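# Loosen the music stand's leg-locking knob, keep it upright

## Task

Turn the knob that clamps the music stand's legs until it is loose. The stand must end up still upright, in its original spot, with its legs spread. A small tip or bump of the stand hardly matters, but bigger ones cost score. A hard tip or jolt, or the stand toppling, counts as failure.

## Robot and tools

Robot: two arms, left_arm and right_arm, one on each side of the table. left_arm sits on the +y side and has a five-finger left hand. right_arm has the mirror-image right hand. Base positions in the scene frame: left_arm (+0.030, +0.367, 0) m, right_arm (-0.021, -0.361, 0) m, each turned very slightly about z. A camera mast is fixed to the floor behind the arms.

Frames: the scene frame has its origin at table height midway between the nominal bases, +x out over the table, +z up. Each arm reports its hand pose, and takes its offsets, in its own base frame. Fixed cameras and the table use the scene frame. The hand point is a spot 0.05 m in front of the palm and 0.15 m from the wrist flange. Its +z runs along the straightened fingers and +y comes out of the palm. For the right hand, +x runs across the palm away from the thumb. For the left hand, +x points toward the thumb. Straight fingers extend about 0.06-0.07 m past the point and lie 0.06 m behind it along -y. A wrist bracket on the little-finger side can bump things.

The 28-number row is used by execute_actions and move. Every value lies in [-1, 1]. The order is: left dx, dy, dz, rx, ry, rz; then left little, ring, middle, index, thumb_bend, thumb_turn, force_limit, speed; then the same 14 numbers for the right arm. dx..rz are an offset from that arm's current Hand target, not a pose. They are measured along the arm's base axes, and the rotation turns about the Hand target's position. 1.0 equals 0.6 m of travel or 180 degrees. rx, ry, rz form a single rotation vector. Six zeros means 'go to the Hand target again'.

Finger numbers are absolute targets. +1 is open/straight and -1 is curled. For thumb_turn, -1 puts the thumb across the palm and +1 puts it beside the palm. force_limit runs from -1 (about 0 N) to +1 (10 N; 15 N for the thumb motors). speed runs from -1 (nearly still) to +0.48 and above (full). No hand number means 'unchanged'. To keep a hand as it is, repeat the last eight hand numbers you sent. If you have sent none yet, send hand_measured plus hand_force_limit and hand_speed. For a gentle grip, close with speed around -0.94 or lower.

execute_actions(actions, cameras): actions is a list of actions. Each action is 1-15 rows, one per 1/30 s step, and lasts 0.5 s. If an action has fewer rows, its last row is held. Each row in an action is counted from that action's starting Hand target, so sending the same offset again moves further. cameras takes names, ["all"] or []. An empty actions list returns images of all cameras.

move(target, speed, blend, blocking, cameras): target is a single 28-number row or a list of up to 15 rows. Every row is an offset from the same starting Hand targets. Each hand follows a straight line. All paths finish together, last at least 0.5 s and are cut off at 10 s. speed is in m/s, from 0.002 to 4.3, default 0.25; rotation is capped at twice that in rad/s. Give one value, or one per target. blend (m) rounds the corners of a list; 0 stops at each point. blocking=false returns after about 0.5 s while the motion goes on. Moves do not avoid obstacles or the other arm. Faster moves stray more and hit harder. Do not route a path close to an arm's own base. The result adds a 'move:' line: done, off_target, moving, held or fault, plus limits such as paced (pose clipped) or held (steps withheld). done means at rest within 10 mm and 2 degrees of the target; it says nothing about contact.

wait(seconds 0-10): time passes while the last commands are held. stop(): brakes a running move. zoom_image(camera, region [x0,y0,x1,y1] px, at most 504x504): a closer look at cam_high, cam_left_wrist or cam_right_wrist. It only works on the most recent images. show_instructions(): shows the reference pages. finished_scene(scene 1): ends the scene for good.

Results give, per arm: end_effector_position (m) and end_effector_quat_wxyz in the base frame, Hand target, and joint positions, velocities and torques. Torques include the arm's own weight and have offsets. Numbers 3 and 4 wrap at ±28 N m. Per hand, results give hand_measured, hand_stopped_by (moving, target, force, stalled, fault) and hand_load_n (positive means pushed open; near 0 usually means the grip is lost). All three follow the six-motor order. Motor temperatures and step positions may also appear.

Behaviour to expect: the hand often settles 1-3 cm (sometimes 5 cm) short of its goal, usually low. Sending all zeros asks for the goal again. Send the remaining gap as an offset. Each step clips orientation commands to within 40 degrees of the measured orientation. An arm that is blocked keeps pushing until you command it back past its hand point. Fingers stop at force_limit or lock when stalled. To grip harder, raise force_limit and send a more-closed target. To release, send a target more open than hand_measured.

Avoid: knocking or toppling the stand (turn the knob gently while the stand stays put), fast contact, hard pushes on fixed or heavy things, letting the arms touch each other or one hand grip the other's fingers, pushing anything off the table, and overloading fingers. Holding loads, long reach or pushing against a blocked pose heats motors. A MOTOR HOT line appears at 85 °C, and at 100 °C the arm goes limp for 30-60 s. Wrist cameras are fisheye; cam_high is a fixed overhead view.

Each tool is called after ">>>" in YAML: its name, and indented under it one key for each argument.

Reference images:

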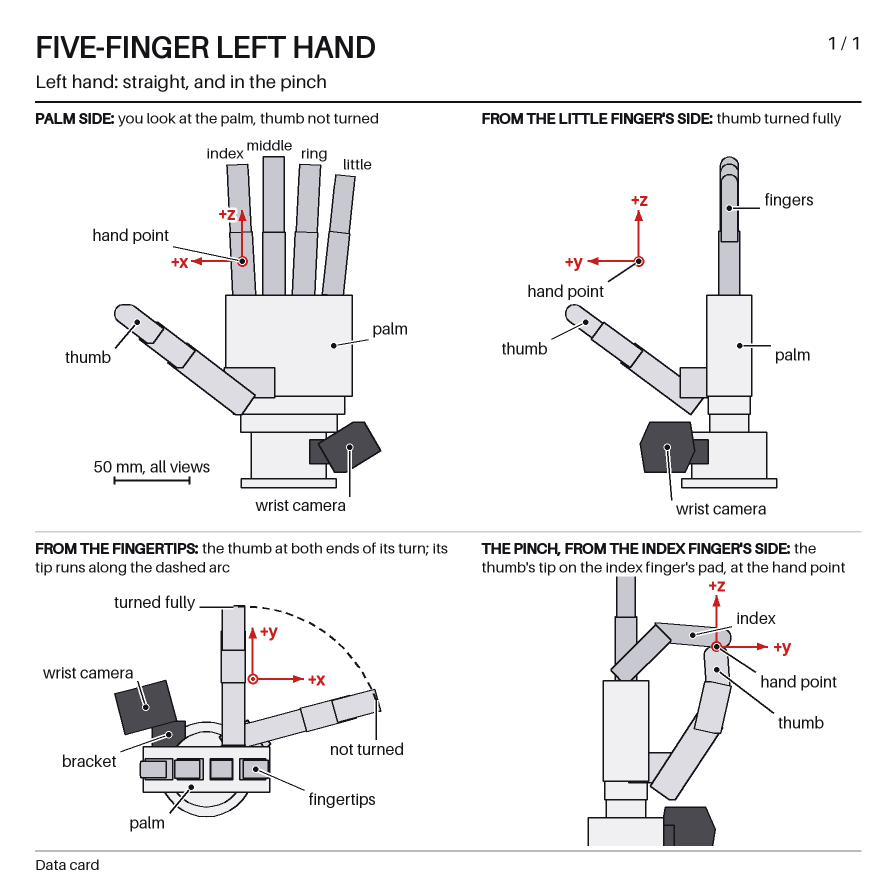

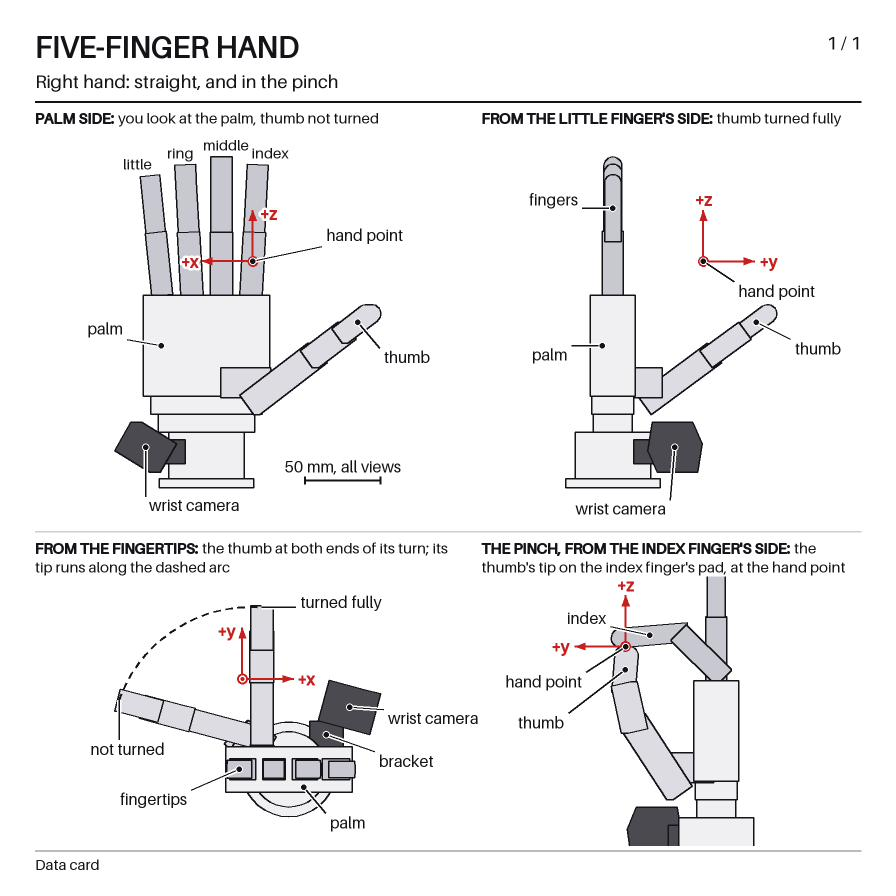

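## Session

>>> execute_actions:
  actions: []

Scene clock: 0.00 s.
left_arm: end_effector_position=(+0.5183, +0.2308, +0.1513) hand_measured=(+1.000, +1.000, +1.000, +1.000, +1.000, +1.000) hand_load_n=(+0.0, +0.0, +0.0, +0.0, +0.0, +0.0) hand_stopped_by=(target, target, target, target, target, target) hand_force_limit=0.00 hand_speed=-0.80 end_effector_quat_wxyz=(+0.570, -0.368, +0.527, -0.512) | right_arm: end_effector_position=(+0.2504, +0.1334, +0.3854) hand_measured=(+1.000, +1.000, +1.000, +1.000, +1.000, +1.000) hand_load_n=(+0.0, +0.0, +0.0, +0.0, +0.0, +0.0) hand_stopped_by=(target, target, target, target, target, target) hand_force_limit=0.00 hand_speed=-0.80 end_effector_quat_wxyz=(+0.332, -0.368, +0.817, +0.296)
Joint positions: left_arm=[0.706 1.739 0.704 1.29 0.812 0.043] | right_arm=[-0.238 0.883 1.069 -1.525 -0.901 0.599]
Joint velocities: left_arm=[-0.044 -0.005 -0.007 -0.002 0.007 0.007] | right_arm=[within noise]
Joint torques (N m): no reading
Motor temperatures (°C): left_arm=[27 27 24 26 26 26] | right_arm=[25 24 25 26 23 24]
Heat: left arm: hottest waist 27 °C; right arm: hottest wrist pitch 26 °C.
Hand target: left_arm +0.5227, +0.2346, +0.1611; +0.578, -0.358, +0.526, -0.511 | right_arm +0.2524, +0.1329, +0.3949; +0.341, -0.373, +0.813, +0.289

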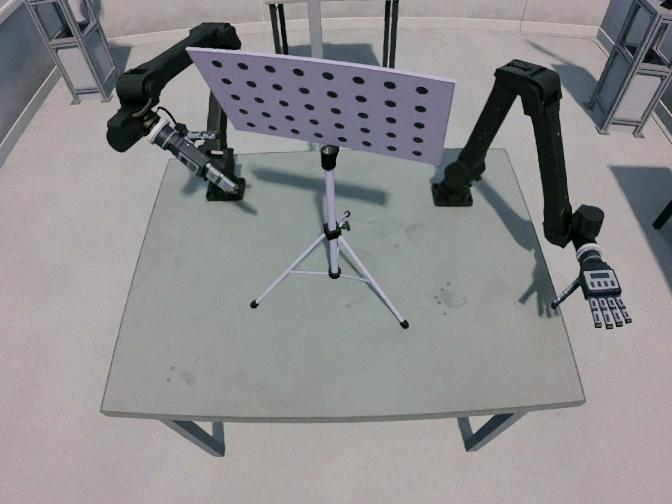

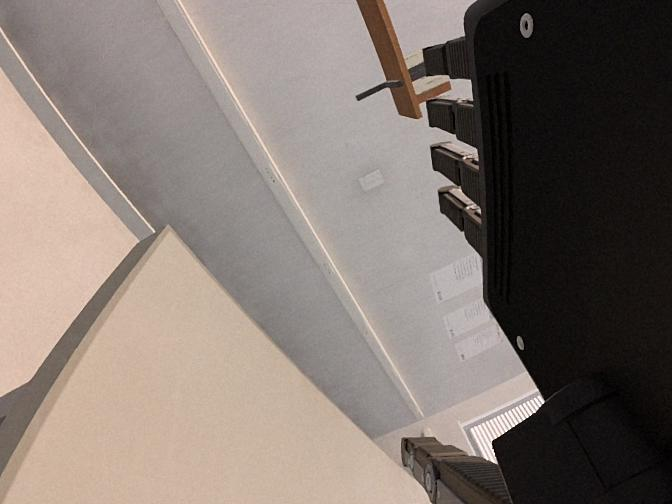

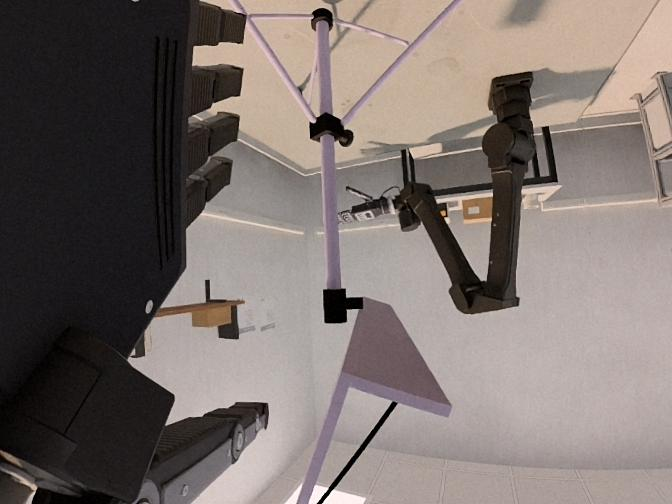

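>>> zoom_image:
  camera: "cam_high"
  region: [280, 190, 400, 290]

>>> zoom_image:
  camera: "cam_right_wrist"
  region: [260, 60, 400, 180]

>>> zoom_image:
  camera: "cam_high"
  region: [170, 20, 480, 340]

Scaled by 4.200 from the camera's 672x504 image, which has a finer 960x720 frame.

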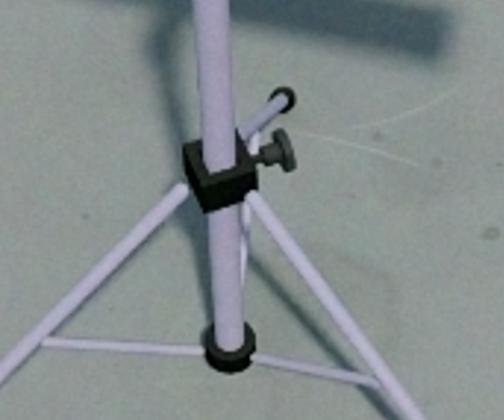

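Scaled by 3.600 from the camera's 672x504 image, which has a finer 960x720 frame.

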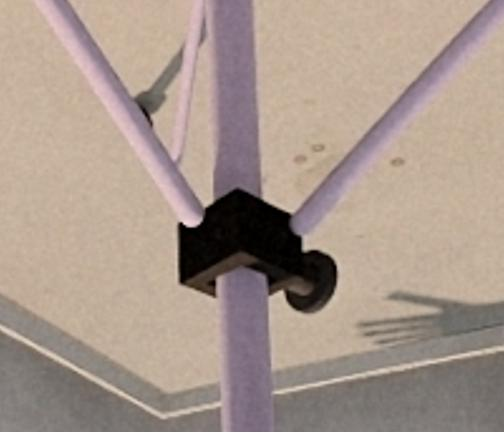

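Scaled by 1.575 from the camera's 672x504 image, which has a finer 960x720 frame.

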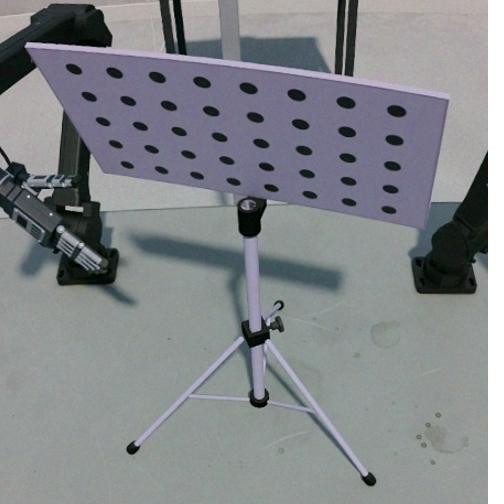

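>>> move:
  target:
    - [-0.238,-0.391,0.148,-0.0145,0.05,-0.165,1,1,1,1,1,1,0,-0.8,0,0,0,0,0,0,1,1,1,1,1,1,0,-0.8]
    - [-0.42,-0.72,0.148,-0.0289,0.1002,-0.3293,1,1,1,1,1,1,0,-0.8,0,0,0,0,0,0,1,1,1,1,1,1,0,-0.8]
  blend: 0.05
  speed: 0.25
  cameras: ["all"]

Scene clock: 6.63 s.
left_arm: end_effector_position=(+0.2716, -0.1946, +0.2474) hand_measured=(+1.000, +1.000, +1.000, +1.000, +1.000, +1.000) hand_load_n=(+0.0, +0.0, +0.0, +0.0, +0.0, +0.0) hand_stopped_by=(target, target, target, target, target, target) hand_force_limit=0.00 hand_speed=-0.80 end_effector_quat_wxyz=(+0.150, -0.155, +0.690, -0.691) | right_arm: end_effector_position=(+0.2504, +0.1334, +0.3854) hand_measured=(+1.000, +1.000, +1.000, +1.000, +1.000, +1.000) hand_load_n=(+0.0, +0.0, +0.0, +0.0, +0.0, +0.0) hand_stopped_by=(target, target, target, target, target, target) hand_force_limit=0.00 hand_speed=-0.80 end_effector_quat_wxyz=(+0.332, -0.368, +0.817, +0.296)
Joint positions: left_arm=[-0.022 0.724 0.39 0.336 1.114 -0.009] | right_arm=[-0.238 0.883 1.069 -1.525 -0.901 0.599]
Joint torques (N m): left_arm=[-1.96 -0.32 11.14 1.21 0 0.13] | right_arm=[0.32 -2.73 10.73 0.75 -0.73 -0.11]
Heat: left arm: hottest waist 27 °C; right arm: hottest elbow 26 °C.
Hand target: left_arm +0.2707, -0.1973, +0.2498; +0.150, -0.150, +0.691, -0.691 | right_arm +0.2524, +0.1329, +0.3949; +0.341, -0.373, +0.813, +0.289
Off the commanded pose: left_arm 0.004 m, 1 deg | right_arm 0.010 m, 2 deg.
move: done
camera_calibration:
cam_left_wrist: T_world_to_cam=[[-0.187286, -0.128086, 0.973919, -0.212609], [-0.980472, 0.084921, -0.177378, 0.331201], [-0.0599865, -0.988121, -0.141489, -0.0261429], [0, 0, 0, 1]] pos_world=[0.283347, -0.0811905, 0.262112]

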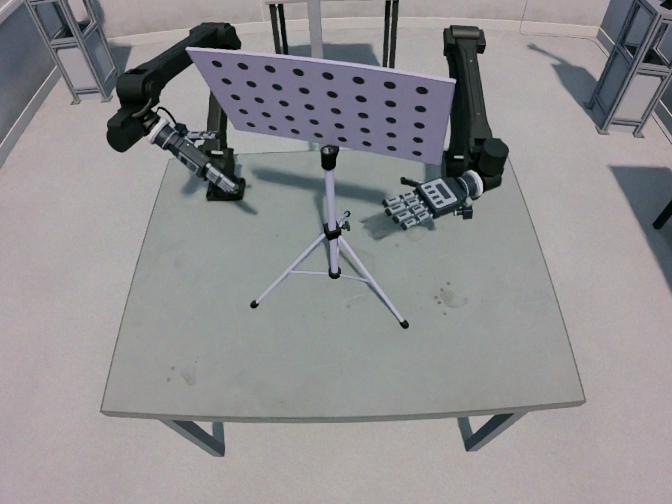

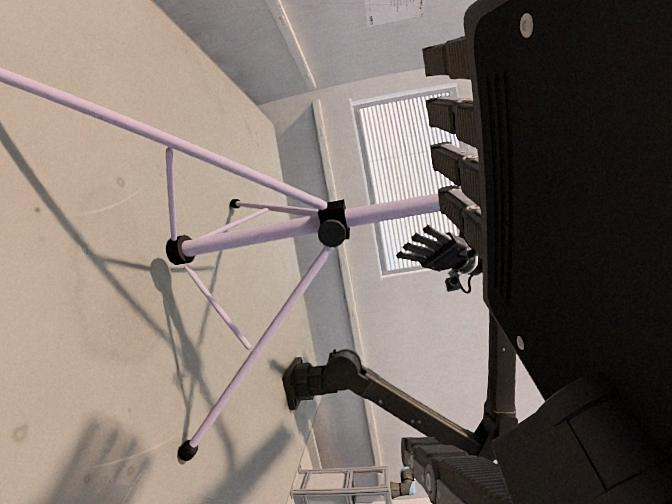

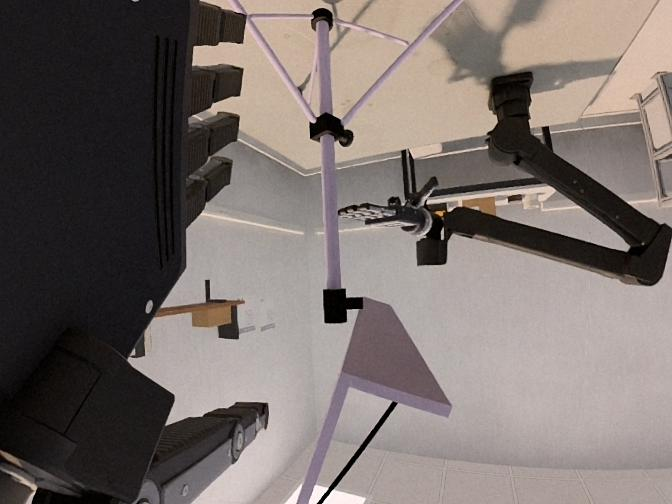

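>>> zoom_image:
  camera: "cam_left_wrist"
  region: [300, 190, 370, 260]

Scaled by 7.200 from the camera's 672x504 image, which has a finer 960x720 frame.

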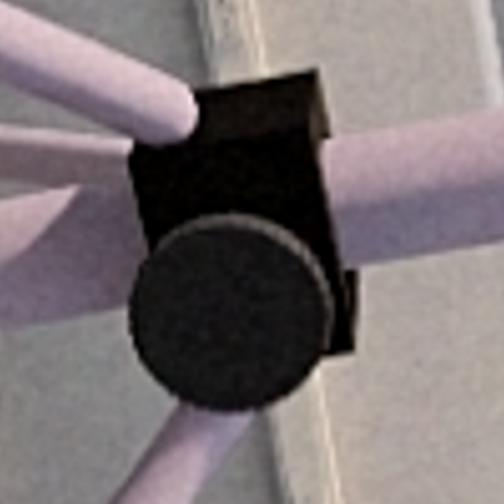

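>>> move:
  target:
    - [0.1,0.33,0.08,0,0,0,1,1,1,1,1,1,0,-0.8,-0.121,0.279,-0.092,-0.0598,-0.5846,0.2271,1,1,1,1,1,1,0,-0.8]
  speed: 0.3
  cameras: ["all"]

Scene clock: 16.07 s.
left_arm: end_effector_position=(+0.3207, -0.0113, +0.2766) hand_measured=(+1.000, +1.000, +1.000, +1.000, +1.000, +1.000) hand_load_n=(+0.0, +0.0, +0.0, +0.0, +0.0, +0.0) hand_stopped_by=(target, target, target, target, target, target) hand_force_limit=0.00 hand_speed=-0.80 end_effector_quat_wxyz=(+0.204, -0.230, +0.669, -0.677) | right_arm: end_effector_position=(+0.1803, +0.2968, +0.3432) hand_measured=(+1.000, +1.000, +1.000, +1.000, +1.000, +1.000) hand_load_n=(+0.0, +0.0, +0.0, +0.0, +0.0, +0.0) hand_stopped_by=(target, target, target, target, target, target) hand_force_limit=0.00 hand_speed=-0.80 end_effector_quat_wxyz=(+0.701, -0.700, +0.101, -0.091)
Joint positions: left_arm=[0.617 0.951 0.577 0.336 1.564 -0.001] | right_arm=[0.57 0.542 0.592 -0.051 -0.728 0.014]
Joint torques (N m): left_arm=[-0.21 -1.38 15.3 1.37 0.2 0.03] | right_arm=[1.44 0.85 9.29 2.63 0.06 -0.23]
Heat: left arm: hottest waist 27 °C; right arm: hottest elbow 26 °C.
Hand target: left_arm +0.3307, +0.0006, +0.2979; +0.149, -0.150, +0.691, -0.691 | right_arm +0.1797, +0.3004, +0.3397; +0.701, -0.701, +0.092, -0.092
Off the commanded pose: left_arm 0.026 m, 12 deg | right_arm 0.005 m, 1 deg.
joint sent to its limit (left arm) — joint 5 (wrist yaw), upper limit. The joint targets are off in orientation, not in position.
move: off_target (left_arm)
camera_calibration:
cam_left_wrist: T_world_to_cam=[[-0.13322, -0.143639, 0.980622, -0.227659], [-0.983387, -0.10394, -0.14882, 0.359892], [0.123302, -0.984157, -0.127406, 0.0993357], [0, 0, 0, 1]] pos_world=[0.311335, 0.102468, 0.289462]
cam_right_wrist: T_world_to_cam=[[0.232619, -0.109424, -0.966393, 0.31562], [-0.928859, -0.319532, -0.187404, 0.319738], [-0.288287, 0.941236, -0.175969, -0.053979], [0, 0, 0, 1]] pos_world=[0.208011, 0.18751, 0.355434]

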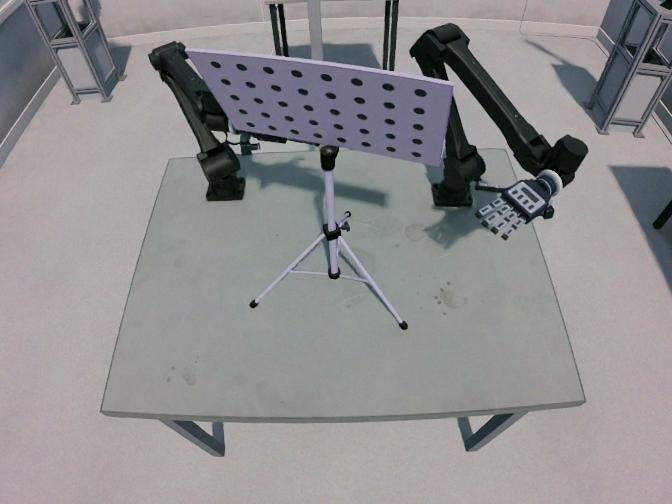

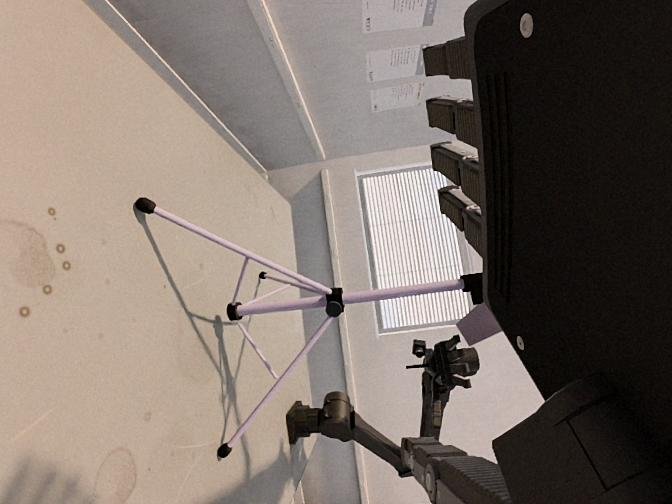

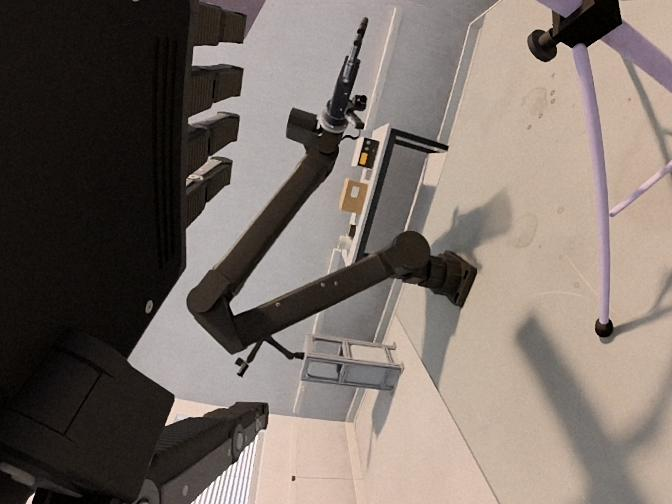

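>>> move:
  target:
    - [0,0.08,0,0,0,0.14,1,1,1,1,1,1,0,-0.8,0.034,0.2,-0.033,-0.0962,-0.2317,-0.079,1,1,1,1,1,1,0,-0.8]
  speed: 0.3
  cameras: []

>>> move:
  target:
    - [0,0,0,0,0,0,1,1,1,1,1,1,0,-0.8,0.1,0.06,-0.15,-0.1892,-0.1693,-0.1914,1,1,1,1,1,1,0,-0.8]
  speed: 0.3
  cameras: ["all"]

Scene clock: 19.47 s.
left_arm: end_effector_position=(+0.3288, +0.0428, +0.2820) hand_measured=(+1.000, +1.000, +1.000, +1.000, +1.000, +1.000) hand_load_n=(+0.0, +0.0, +0.0, +0.0, +0.0, -0.5) hand_stopped_by=(target, target, target, target, target, target) hand_force_limit=0.00 hand_speed=-0.80 end_effector_quat_wxyz=(+0.285, -0.301, +0.641, -0.647) | right_arm: end_effector_position=(+0.1988, +0.4029, +0.2825) hand_measured=(+1.000, +1.000, +1.000, +1.000, +1.000, +1.000) hand_load_n=(+0.0, +0.0, +0.0, -0.5, +0.0, +0.0) hand_stopped_by=(target, target, target, target, target, target) hand_force_limit=0.00 hand_speed=-0.80 end_effector_quat_wxyz=(-0.540, +0.724, +0.091, +0.420)
Joint positions: left_arm=[0.764 0.928 0.577 0.336 1.482 -0.01] | right_arm=[1.248 0.841 0.592 0.183 0.211 -0.772]
Joint torques (N m): left_arm=[-0.21 -2.84 12.92 0.95 0.01 0.01] | right_arm=[1.32 -2.37 14.83 2.96 0.03 -0.26]
Heat: left arm: hottest waist 27 °C; right arm: hottest elbow 27 °C.
Hand target: left_arm +0.3307, +0.0486, +0.2978; +0.297, -0.297, +0.642, -0.642 | right_arm +0.2001, +0.4204, +0.3199; -0.561, +0.701, +0.093, +0.430
Off the commanded pose: left_arm 0.017 m, 2 deg | right_arm 0.041 m, 4 deg.
move: off_target (left_arm, right_arm)
No camera images: "cameras" was empty.

Scene clock: 22.33 s.
left_arm: end_effector_position=(+0.3288, +0.0428, +0.2820) hand_measured=(+1.000, +1.000, +1.000, +1.000, +1.000, +1.000) hand_load_n=(+0.0, -0.5, +0.0, +0.0, +0.0, -0.5) hand_stopped_by=(target, target, target, target, target, target) hand_force_limit=0.00 hand_speed=-0.80 end_effector_quat_wxyz=(+0.285, -0.301, +0.641, -0.647) | right_arm: end_effector_position=(+0.2631, +0.4365, +0.2164) hand_measured=(+1.000, +1.000, +1.000, +1.000, +1.000, +1.000) hand_load_n=(+0.0, +0.0, +0.0, -0.5, +0.0, +0.0) hand_stopped_by=(target, target, target, target, target, target) hand_force_limit=0.00 hand_speed=-0.80 end_effector_quat_wxyz=(-0.130, +0.700, +0.151, +0.686)
Joint positions: left_arm=[0.764 0.928 0.577 0.336 1.482 -0.01] | right_arm=[1.426 1.509 0.766 0.694 1.025 -1.554]
Joint torques (N m): left_arm=[-0.21 -2.84 12.93 0.95 0 0.01] | right_arm=[1.38 -9.64 11.51 2.48 0.05 -0.33]
Heat: left arm: hottest waist 27 °C; right arm: hottest elbow 27 °C.
Hand target: left_arm +0.3307, +0.0486, +0.2978; +0.297, -0.297, +0.642, -0.642 | right_arm +0.2602, +0.4563, +0.2300; -0.145, +0.692, +0.145, +0.692
Off the commanded pose: left_arm 0.017 m, 2 deg | right_arm 0.024 m, 2 deg.
move: off_target (left_arm, right_arm)
camera_calibration:
cam_left_wrist: T_world_to_cam=[[-0.105687, -0.181487, 0.977698, -0.230776], [-0.932797, -0.322584, -0.160714, 0.370391], [0.344557, -0.928979, -0.135197, 0.079382], [0, 0, 0, 1]] pos_world=[0.293758, 0.151344, 0.295888]
cam_right_wrist: T_world_to_cam=[[0.340596, -0.893722, 0.291984, 0.230867], [-0.446013, -0.426968, -0.78662, 0.467088], [0.827688, 0.137691, -0.544035, -0.0471216], [0, 0, 0, 1]] pos_world=[0.168697, 0.412251, 0.274375]

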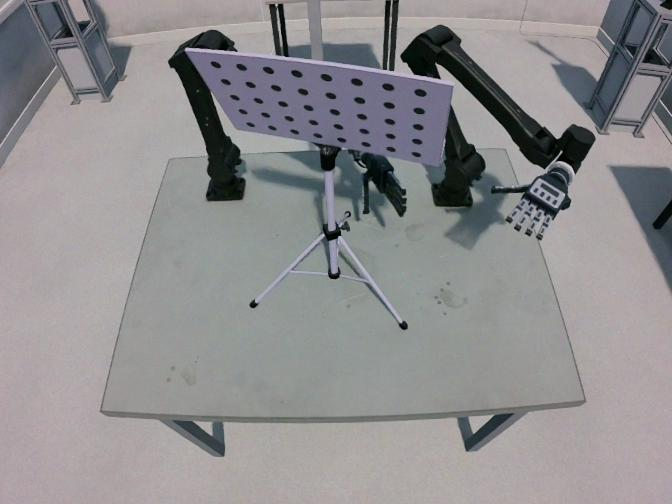

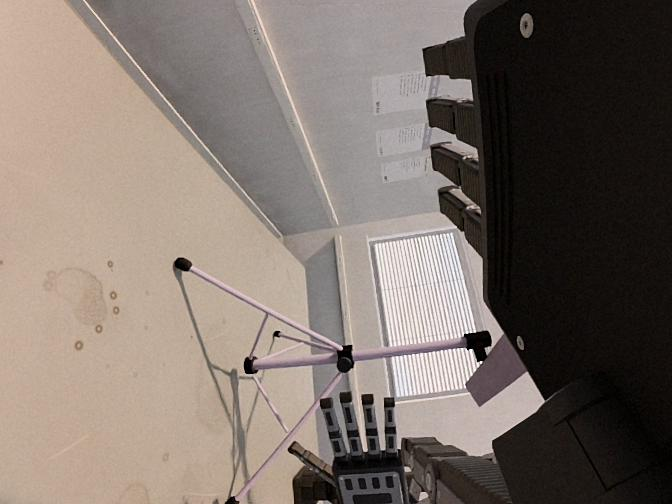

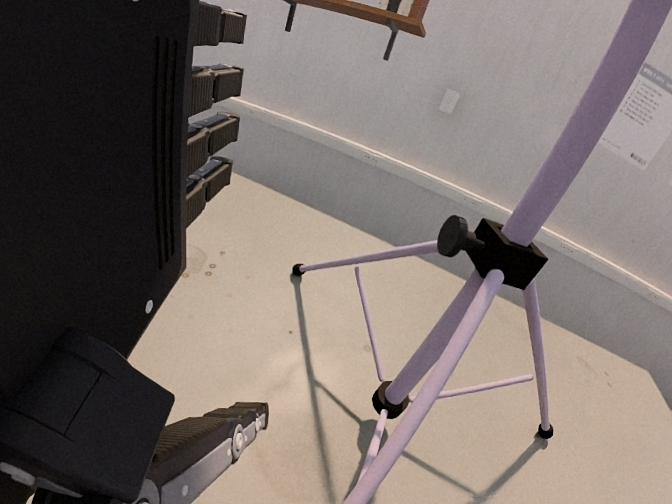

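>>> zoom_image:
  camera: "cam_right_wrist"
  region: [400, 180, 560, 300]

Scaled by 3.150 from the camera's 672x504 image, which has a finer 960x720 frame.

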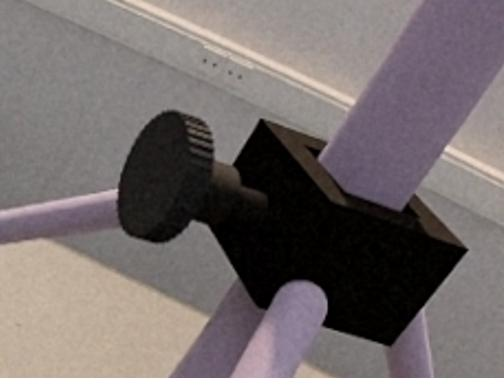

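>>> move:
  target: [0,0,0,0,0,0,1,1,1,1,1,1,0,-0.8,0,0,0,0,0,0,1,1,0.3,0.3,0,-1,0,-0.4]
  speed: 0.2
  cameras: ["cam_right_wrist"]

Scene clock: 25.70 s.
left_arm: end_effector_position=(+0.3288, +0.0428, +0.2820) hand_measured=(+1.000, +1.000, +1.000, +1.000, +1.000, +1.000) hand_load_n=(+0.0, +0.0, +0.0, +0.0, +0.0, +0.0) hand_stopped_by=(target, target, target, target, target, target) hand_force_limit=0.00 hand_speed=-0.80 end_effector_quat_wxyz=(+0.285, -0.301, +0.641, -0.647) | right_arm: end_effector_position=(+0.2631, +0.4365, +0.2167) hand_measured=(+1.000, +1.000, +0.300, +0.300, +0.000, -1.000) hand_load_n=(+0.0, +0.0, +0.0, +0.0, +0.0, +0.0) hand_stopped_by=(target, target, target, target, target, target) hand_force_limit=0.00 hand_speed=-0.40 end_effector_quat_wxyz=(-0.130, +0.699, +0.152, +0.686)
Joint positions: left_arm=[0.764 0.928 0.577 0.336 1.482 -0.01] | right_arm=[1.426 1.509 0.766 0.696 1.025 -1.557]
Joint torques (N m): left_arm=[-0.21 -2.9 12.93 0.95 0 0.01] | right_arm=[1.38 -9.58 11.49 2.41 0.04 -0.29]
Heat: left arm: hottest waist 27 °C; right arm: hottest elbow 28 °C.
Hand target: left_arm +0.3307, +0.0486, +0.2978; +0.297, -0.297, +0.642, -0.642 | right_arm +0.2602, +0.4563, +0.2300; -0.145, +0.692, +0.145, +0.692
Off the commanded pose: left_arm 0.017 m, 2 deg | right_arm 0.024 m, 2 deg.
move: off_target (left_arm, right_arm)
camera_calibration:
cam_right_wrist: T_world_to_cam=[[0.340221, -0.893206, 0.293993, 0.230141], [-0.444916, -0.428338, -0.786496, 0.467548], [0.828432, 0.13678, -0.543132, -0.0469274], [0, 0, 0, 1]] pos_world=[0.168597, 0.412251, 0.274576]
Images, in order (width x height): cam_right_wrist 672x504.

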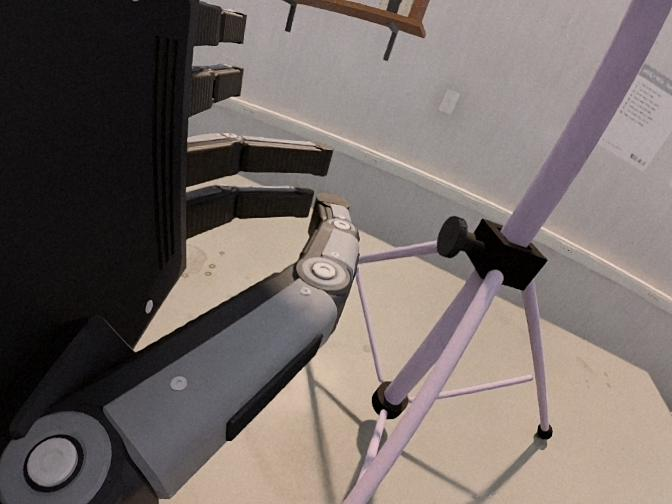

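>>> move:
  target: [0,0,0,0,0,0,1,1,1,1,1,1,0,-0.8,0.0717,-0.0425,-0.0217,0,0,0,1,1,0.3,0.3,0,-1,0,-0.4]
  speed: 0.1
  cameras: ["cam_right_wrist","cam_left_wrist"]

Scene clock: 27.40 s.
left_arm: end_effector_position=(+0.3288, +0.0428, +0.2820) hand_measured=(+1.000, +1.000, +1.000, +1.000, +1.000, +1.000) hand_load_n=(+0.0, +0.0, +0.0, +0.0, +0.0, +0.0) hand_stopped_by=(target, target, target, target, target, target) hand_force_limit=0.00 hand_speed=-0.80 end_effector_quat_wxyz=(+0.285, -0.301, +0.641, -0.647) | right_arm: end_effector_position=(+0.2987, +0.4342, +0.2213) hand_measured=(+1.000, +1.000, +0.300, +0.300, +0.000, -1.000) hand_load_n=(+0.0, +0.0, +0.0, +0.0, +0.0, +0.0) hand_stopped_by=(target, target, target, target, target, target) hand_force_limit=0.00 hand_speed=-0.40 end_effector_quat_wxyz=(-0.151, +0.693, +0.144, +0.690)
Joint positions: left_arm=[0.764 0.928 0.577 0.336 1.482 -0.01] | right_arm=[1.339 1.509 0.763 0.744 0.919 -1.558]
Joint torques (N m): left_arm=[-0.21 -2.9 12.93 0.95 0 0.01] | right_arm=[-0.56 -10.4 7.06 2.69 -0.11 -0.3]
Heat: left arm: hottest waist 27 °C; right arm: hottest elbow 28 °C.
Hand target: left_arm +0.3307, +0.0486, +0.2978; +0.297, -0.297, +0.642, -0.642 | right_arm +0.3032, +0.4309, +0.2170; -0.145, +0.692, +0.145, +0.692
Off the commanded pose: left_arm 0.017 m, 2 deg | right_arm 0.007 m, 1 deg.
move: off_target (left_arm)
camera_calibration:
cam_left_wrist: T_world_to_cam=[[-0.105687, -0.181487, 0.977698, -0.230776], [-0.932797, -0.322584, -0.160714, 0.370391], [0.344557, -0.928979, -0.135197, 0.079382], [0, 0, 0, 1]] pos_world=[0.293758, 0.151344, 0.295888]
cam_right_wrist: T_world_to_cam=[[0.35605, -0.898621, 0.256338, 0.220663], [-0.432073, -0.401544, -0.807512, 0.475192], [0.828578, 0.176758, -0.531239, -0.093715], [0, 0, 0, 1]] pos_world=[0.2044, 0.405668, 0.277374]
Images, in order (width x height): cam_left_wrist 672x504, cam_right_wrist 672x504.

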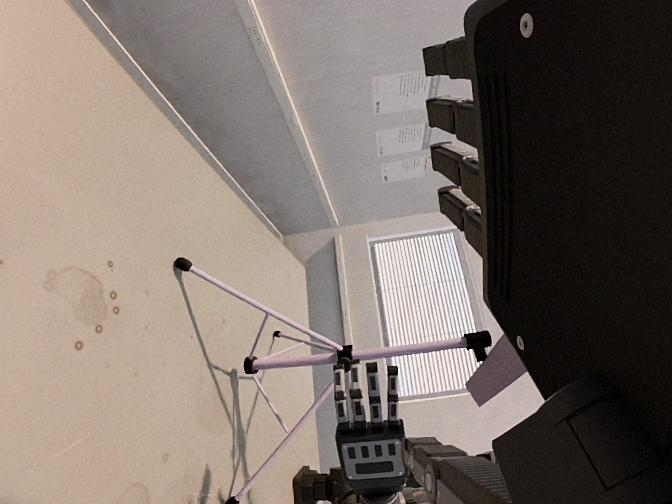

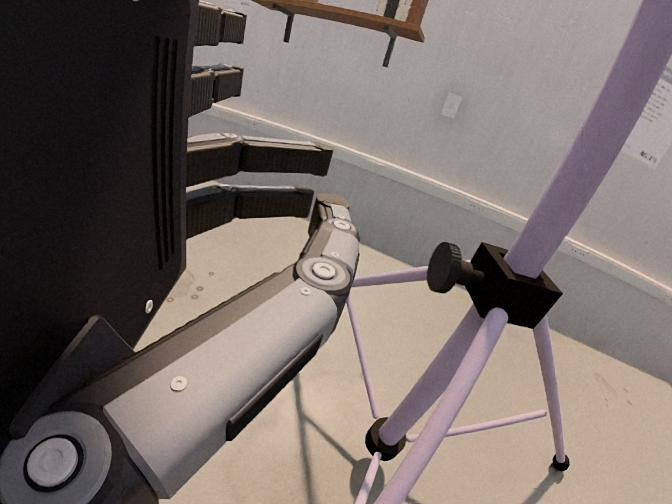

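>>> zoom_image:
  camera: "cam_right_wrist"
  region: [390, 200, 550, 320]

Scaled by 3.150 from the camera's 672x504 image, which has a finer 960x720 frame.

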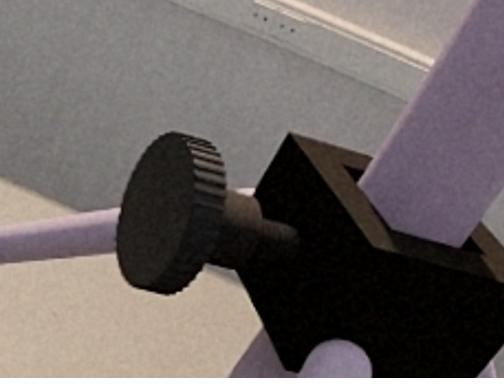

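>>> move:
  target: [0,0,0,0,0,0,1,1,1,1,1,1,0,-0.8,0.0205,-0.0607,-0.0117,0,0,0,1,1,0.3,0.3,0,-1,0,-0.4]
  speed: 0.08
  cameras: ["cam_right_wrist"]

Scene clock: 29.17 s.
left_arm: end_effector_position=(+0.3288, +0.0428, +0.2820) hand_measured=(+1.000, +1.000, +1.000, +1.000, +1.000, +1.000) hand_load_n=(+0.0, +0.0, +0.0, +0.0, +0.0, -0.5) hand_stopped_by=(target, target, target, target, target, target) hand_force_limit=0.00 hand_speed=-0.80 end_effector_quat_wxyz=(+0.285, -0.301, +0.641, -0.647) | right_arm: end_effector_position=(+0.3114, +0.4012, +0.2009) hand_measured=(+1.000, +1.000, +0.300, +0.300, +0.000, -1.000) hand_load_n=(+0.0, +0.0, +0.0, +0.0, +0.0, +0.0) hand_stopped_by=(target, target, target, target, target, target) hand_force_limit=0.00 hand_speed=-0.40 end_effector_quat_wxyz=(-0.143, +0.697, +0.153, +0.685)
Joint positions: left_arm=[0.764 0.928 0.577 0.336 1.482 -0.01] | right_arm=[1.288 1.48 0.671 0.78 0.866 -1.558]
Joint torques (N m): left_arm=[-0.21 -2.84 12.92 0.95 0 0.01] | right_arm=[-0.73 -11.99 6.67 2.54 -0.11 -0.3]
Heat: left arm: hottest waist 27 °C; right arm: hottest elbow 28 °C.
Hand target: left_arm +0.3307, +0.0486, +0.2978; +0.297, -0.297, +0.642, -0.642 | right_arm +0.3156, +0.3943, +0.2099; -0.145, +0.692, +0.145, +0.692
Off the commanded pose: left_arm 0.017 m, 2 deg | right_arm 0.012 m, 1 deg.
move: off_target (left_arm, right_arm)
camera_calibration:
cam_right_wrist: T_world_to_cam=[[0.359515, -0.891039, 0.277126, 0.18333], [-0.4377, -0.423311, -0.793238, 0.458657], [0.824116, 0.163883, -0.542195, -0.100417], [0, 0, 0, 1]] pos_world=[0.2176, 0.373965, 0.258573]
Images, in order (width x height): cam_right_wrist 672x504.

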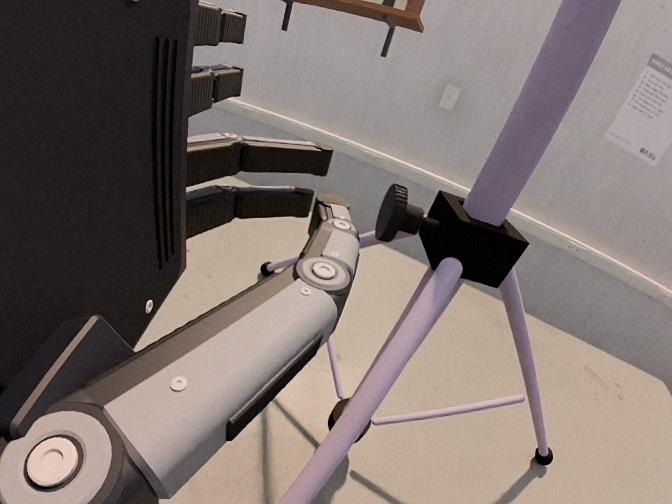

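>>> move:
  target: [0,0,0,0,0,0,1,1,1,1,1,1,0,-0.8,0.0145,-0.045,0,0,0,0,1,1,0.3,0.3,0,-1,0,-0.4]
  speed: 0.06
  cameras: ["cam_right_wrist"]

Scene clock: 30.57 s.
left_arm: end_effector_position=(+0.3288, +0.0428, +0.2820) hand_measured=(+1.000, +1.000, +1.000, +1.000, +1.000, +1.000) hand_load_n=(+0.0, +0.0, -0.5, +0.0, +0.0, +0.0) hand_stopped_by=(target, target, target, target, target, target) hand_force_limit=0.00 hand_speed=-0.80 end_effector_quat_wxyz=(+0.285, -0.301, +0.641, -0.647) | right_arm: end_effector_position=(+0.3202, +0.3744, +0.2010) hand_measured=(+1.000, +1.000, +0.300, +0.300, +0.000, -1.000) hand_load_n=(+0.0, +0.0, +0.0, +0.0, +0.0, +0.0) hand_stopped_by=(target, target, target, target, target, target) hand_force_limit=0.00 hand_speed=-0.40 end_effector_quat_wxyz=(-0.144, +0.698, +0.153, +0.685)
Joint positions: left_arm=[0.764 0.928 0.577 0.336 1.482 -0.01] | right_arm=[1.245 1.423 0.61 0.784 0.822 -1.558]
Joint torques (N m): left_arm=[-0.21 -2.9 12.93 0.96 0.01 0.01] | right_arm=[-0.79 -11.11 6.69 2.52 -0.13 -0.3]
Heat: left arm: hottest waist 27 °C; right arm: hottest elbow 28 °C.
Hand target: left_arm +0.3307, +0.0486, +0.2978; +0.297, -0.297, +0.642, -0.642 | right_arm +0.3242, +0.3673, +0.2099; -0.145, +0.692, +0.145, +0.692
Off the commanded pose: left_arm 0.017 m, 2 deg | right_arm 0.012 m, 1 deg.
move: off_target (left_arm, right_arm)
camera_calibration:
cam_right_wrist: T_world_to_cam=[[0.360394, -0.890899, 0.276431, 0.156039], [-0.438135, -0.423295, -0.793006, 0.451356], [0.823501, 0.164681, -0.542887, -0.103194], [0, 0, 0, 1]] pos_world=[0.2265, 0.347066, 0.258772]
Images, in order (width x height): cam_right_wrist 672x504.

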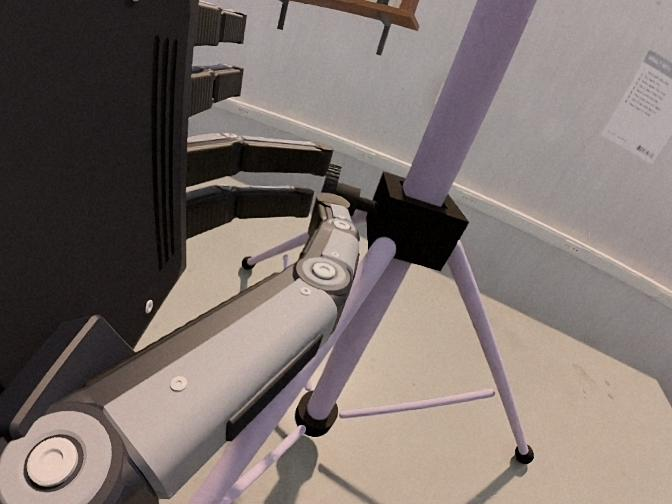

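>>> zoom_image:
  camera: "cam_right_wrist"
  region: [280, 130, 420, 250]

Scaled by 3.600 from the camera's 672x504 image, which has a finer 960x720 frame.

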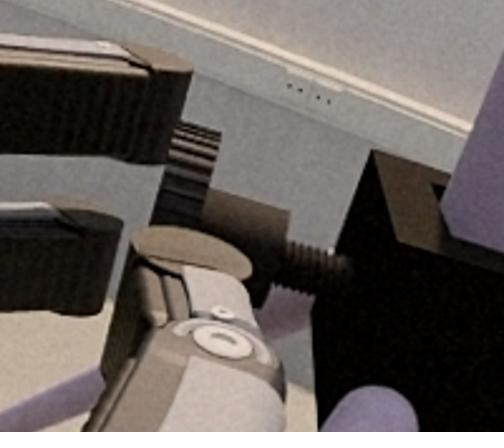

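>>> move:
  target: [0,0,0,0,0,0,1,1,1,1,1,1,0,-0.8,0.009,-0.005,0.007,0,0,0,1,1,0.3,0.3,0,-1,0,-0.4]
  speed: 0.05
  cameras: ["cam_right_wrist"]

Scene clock: 32.03 s.
left_arm: end_effector_position=(+0.3288, +0.0428, +0.2820) hand_measured=(+1.000, +1.000, +1.000, +1.000, +1.000, +1.000) hand_load_n=(+0.0, +0.0, +0.0, +0.0, +0.0, +0.0) hand_stopped_by=(target, target, target, target, target, target) hand_force_limit=0.00 hand_speed=-0.80 end_effector_quat_wxyz=(+0.285, -0.301, +0.641, -0.647) | right_arm: end_effector_position=(+0.3252, +0.3719, +0.2066) hand_measured=(+1.000, +1.000, +0.300, +0.300, +0.000, -1.000) hand_load_n=(+0.0, +0.0, +0.0, +0.0, +0.0, +0.0) hand_stopped_by=(target, target, target, target, target, target) hand_force_limit=0.00 hand_speed=-0.40 end_effector_quat_wxyz=(-0.148, +0.695, +0.149, +0.687)
Joint positions: left_arm=[0.764 0.928 0.577 0.336 1.482 -0.01] | right_arm=[1.229 1.41 0.61 0.784 0.806 -1.558]
Joint torques (N m): left_arm=[-0.21 -2.84 12.94 0.95 0 0.01] | right_arm=[-0.91 -10.99 6.95 1.89 -0.14 -0.3]
Heat: left arm: hottest waist 27 °C; right arm: hottest elbow 28 °C.
Hand target: left_arm +0.3307, +0.0486, +0.2978; +0.297, -0.297, +0.642, -0.642 | right_arm +0.3296, +0.3644, +0.2142; -0.145, +0.692, +0.145, +0.692
Off the commanded pose: left_arm 0.017 m, 2 deg | right_arm 0.012 m, 1 deg.
move: off_target (left_arm, right_arm)
camera_calibration:
cam_right_wrist: T_world_to_cam=[[0.360396, -0.893819, 0.266836, 0.153576], [-0.434555, -0.414, -0.799854, 0.453652], [0.825395, 0.172309, -0.537618, -0.108447], [0, 0, 0, 1]] pos_world=[0.2313, 0.343768, 0.263573]
Images, in order (width x height): cam_right_wrist 672x504.

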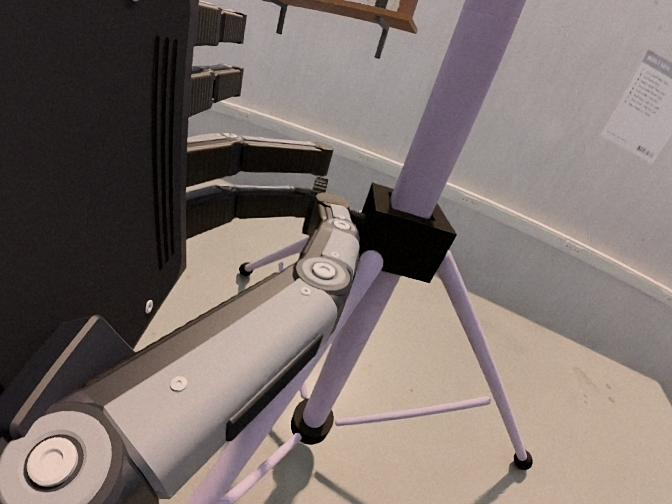

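>>> zoom_image:
  camera: "cam_right_wrist"
  region: [270, 130, 410, 250]

Scaled by 3.600 from the camera's 672x504 image, which has a finer 960x720 frame.

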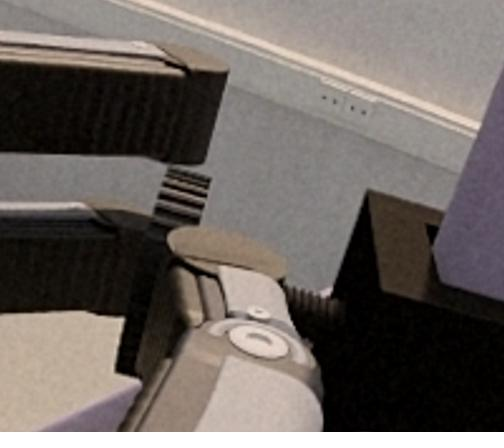

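>>> move:
  target: [0,0,0,0,0,0,1,1,1,1,1,1,0,-0.8,0,0,0,0,0,0,1,1,0.0,0.0,0,-1,-0.6,-0.9]
  speed: 0.05
  cameras: ["cam_right_wrist"]

Scene clock: 33.33 s.
left_arm: end_effector_position=(+0.3288, +0.0428, +0.2820) hand_measured=(+1.000, +1.000, +1.000, +1.000, +1.000, +1.000) hand_load_n=(+0.0, +0.0, -0.5, +0.0, +0.0, +0.0) hand_stopped_by=(target, target, target, target, target, target) hand_force_limit=0.00 hand_speed=-0.80 end_effector_quat_wxyz=(+0.285, -0.301, +0.641, -0.647) | right_arm: end_effector_position=(+0.3256, +0.3727, +0.2066) hand_measured=(+1.000, +1.000, +0.106, +0.126, +0.000, -1.000) hand_load_n=(+0.0, +0.0, +3.0, +1.5, +2.0, +0.0) hand_stopped_by=(target, target, force, force, target, target) hand_force_limit=-0.60 hand_speed=-0.90 end_effector_quat_wxyz=(-0.150, +0.695, +0.151, +0.687)
Joint positions: left_arm=[0.764 0.928 0.577 0.336 1.482 -0.01] | right_arm=[1.228 1.41 0.61 0.784 0.799 -1.558]
Joint torques (N m): left_arm=[-0.21 -2.9 12.93 0.94 0 0.01] | right_arm=[-0.79 -10.99 6.97 1.88 0.11 -0.3]
Heat: left arm: hottest waist 27 °C; right arm: hottest elbow 28 °C.
Hand target: left_arm +0.3307, +0.0486, +0.2978; +0.297, -0.297, +0.642, -0.642 | right_arm +0.3296, +0.3644, +0.2142; -0.145, +0.692, +0.145, +0.692
Off the commanded pose: left_arm 0.017 m, 2 deg | right_arm 0.012 m, 1 deg.
move: off_target (left_arm, right_arm)
camera_calibration:
cam_right_wrist: T_world_to_cam=[[0.364833, -0.891943, 0.267087, 0.151926], [-0.432429, -0.416366, -0.799778, 0.454297], [0.824562, 0.176289, -0.537606, -0.110092], [0, 0, 0, 1]] pos_world=[0.231801, 0.344071, 0.263573]
Images, in order (width x height): cam_right_wrist 672x504.

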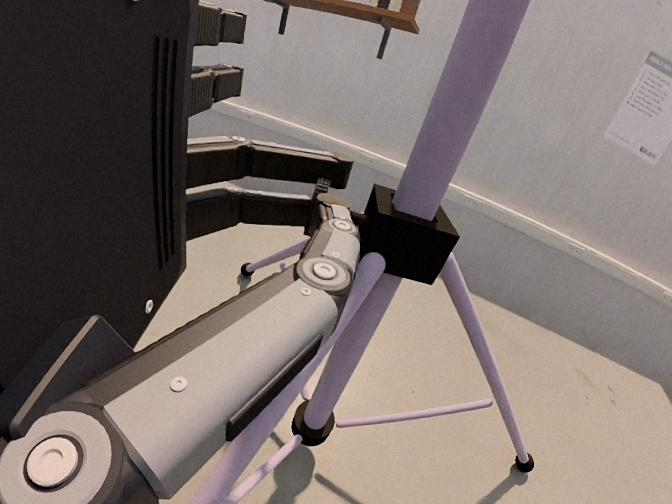

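>>> move:
  target: [0,0,0,0,0,0,1,1,1,1,1,1,0,-0.8,0,0,0,0,0,0,1,1,-0.2,-0.2,0,-1,0.2,-0.94]
  speed: 0.05
  cameras: []

Scene clock: 34.20 s.
left_arm: end_effector_position=(+0.3288, +0.0428, +0.2820) hand_measured=(+1.000, +1.000, +1.000, +1.000, +1.000, +1.000) hand_load_n=(+0.0, +0.0, -0.5, +0.0, +0.0, -0.5) hand_stopped_by=(target, target, target, target, target, target) hand_force_limit=0.00 hand_speed=-0.80 end_effector_quat_wxyz=(+0.285, -0.301, +0.641, -0.647) | right_arm: end_effector_position=(+0.3254, +0.3739, +0.2066) hand_measured=(+1.000, +1.000, +0.080, +0.094, +0.002, -1.000) hand_load_n=(+0.0, +0.0, +6.0, +6.0, +4.5, -0.5) hand_stopped_by=(target, target, force, force, target, target) hand_force_limit=0.20 hand_speed=-0.94 end_effector_quat_wxyz=(-0.152, +0.694, +0.153, +0.686)
Joint positions: left_arm=[0.764 0.928 0.577 0.336 1.482 -0.01] | right_arm=[1.228 1.41 0.61 0.784 0.793 -1.558]
Joint torques (N m): left_arm=[-0.21 -2.84 12.92 0.94 0.01 0.01] | right_arm=[-0.79 -11.05 6.98 1.88 0.35 -0.3]
Heat: left arm: hottest waist 27 °C; right arm: hottest elbow 28 °C.
Hand target: left_arm +0.3307, +0.0486, +0.2978; +0.297, -0.297, +0.642, -0.642 | right_arm +0.3296, +0.3644, +0.2142; -0.145, +0.692, +0.145, +0.692
Off the commanded pose: left_arm 0.017 m, 2 deg | right_arm 0.013 m, 1 deg.
move: off_target (left_arm, right_arm)
No camera images: "cameras" was empty.

>>> move:
  target: [0,0,0,0,0,0,1,1,1,1,1,1,0,-0.8,-0.0026,0.002,0.005,-0.0322,0.0769,0,1,1,-0.2,-0.2,0,-1,0.2,-0.94]
  speed: 0.15
  cameras: ["cam_right_wrist","cam_high"]

Scene clock: 36.23 s.
left_arm: end_effector_position=(+0.3288, +0.0428, +0.2820) hand_measured=(+1.000, +1.000, +1.000, +1.000, +1.000, +1.000) hand_load_n=(+0.0, -0.5, +0.0, +0.0, +0.5, -0.5) hand_stopped_by=(target, target, target, target, target, target) hand_force_limit=0.00 hand_speed=-0.80 end_effector_quat_wxyz=(+0.285, -0.301, +0.641, -0.647) | right_arm: end_effector_position=(+0.3233, +0.3713, +0.2097) hand_measured=(+1.000, +1.000, +0.080, +0.094, +0.002, -1.000) hand_load_n=(+0.0, +0.0, +6.0, +7.5, +4.5, +0.0) hand_stopped_by=(target, target, force, force, target, target) hand_force_limit=0.20 hand_speed=-0.94 end_effector_quat_wxyz=(-0.127, +0.773, +0.180, +0.595)
Joint positions: left_arm=[0.764 0.928 0.577 0.336 1.482 -0.01] | right_arm=[1.205 1.282 0.736 0.189 0.734 -1.345]
Joint torques (N m): left_arm=[-0.21 -2.9 12.92 0.95 0.01 0.01] | right_arm=[-0.79 -10.05 9.92 0.53 0.63 0.08]
Heat: left arm: hottest waist 27 °C; right arm: hottest elbow 28 °C.
Hand target: left_arm +0.3307, +0.0486, +0.2978; +0.297, -0.297, +0.642, -0.642 | right_arm +0.3280, +0.3656, +0.2169; -0.126, +0.777, +0.161, +0.595
Off the commanded pose: left_arm 0.017 m, 2 deg | right_arm 0.011 m, 2 deg.
move: off_target (left_arm, right_arm)
camera_calibration:
cam_right_wrist: T_world_to_cam=[[0.436625, -0.852772, 0.286598, 0.108846], [-0.584498, -0.511068, -0.630215, 0.504006], [0.683901, 0.107652, -0.721589, 0.00322138], [0, 0, 0, 1]] pos_world=[0.244862, 0.350056, 0.288761]
Images, in order (width x height): cam_high 672x504, cam_right_wrist 672x504.

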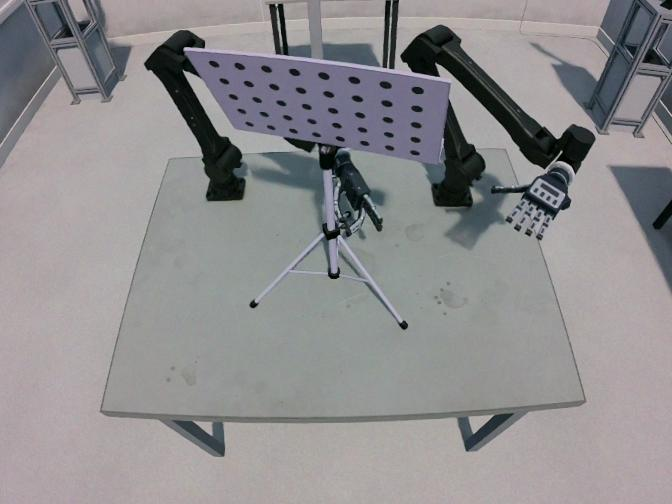

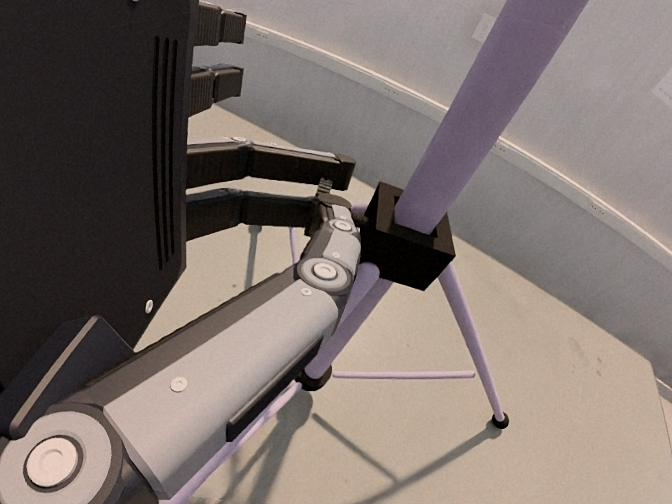

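>>> zoom_image:
  camera: "cam_high"
  region: [230, 130, 430, 340]

Scaled by 2.400 from the camera's 672x504 image, which has a finer 960x720 frame.

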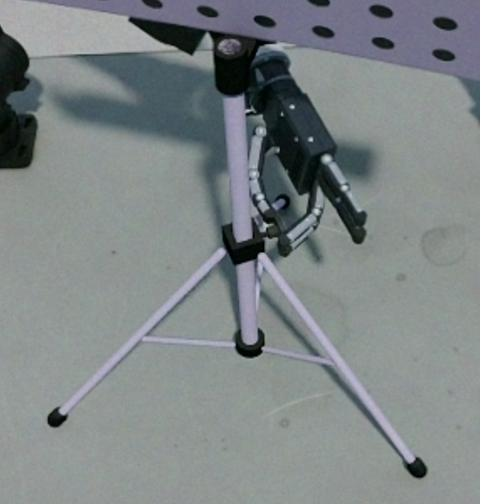

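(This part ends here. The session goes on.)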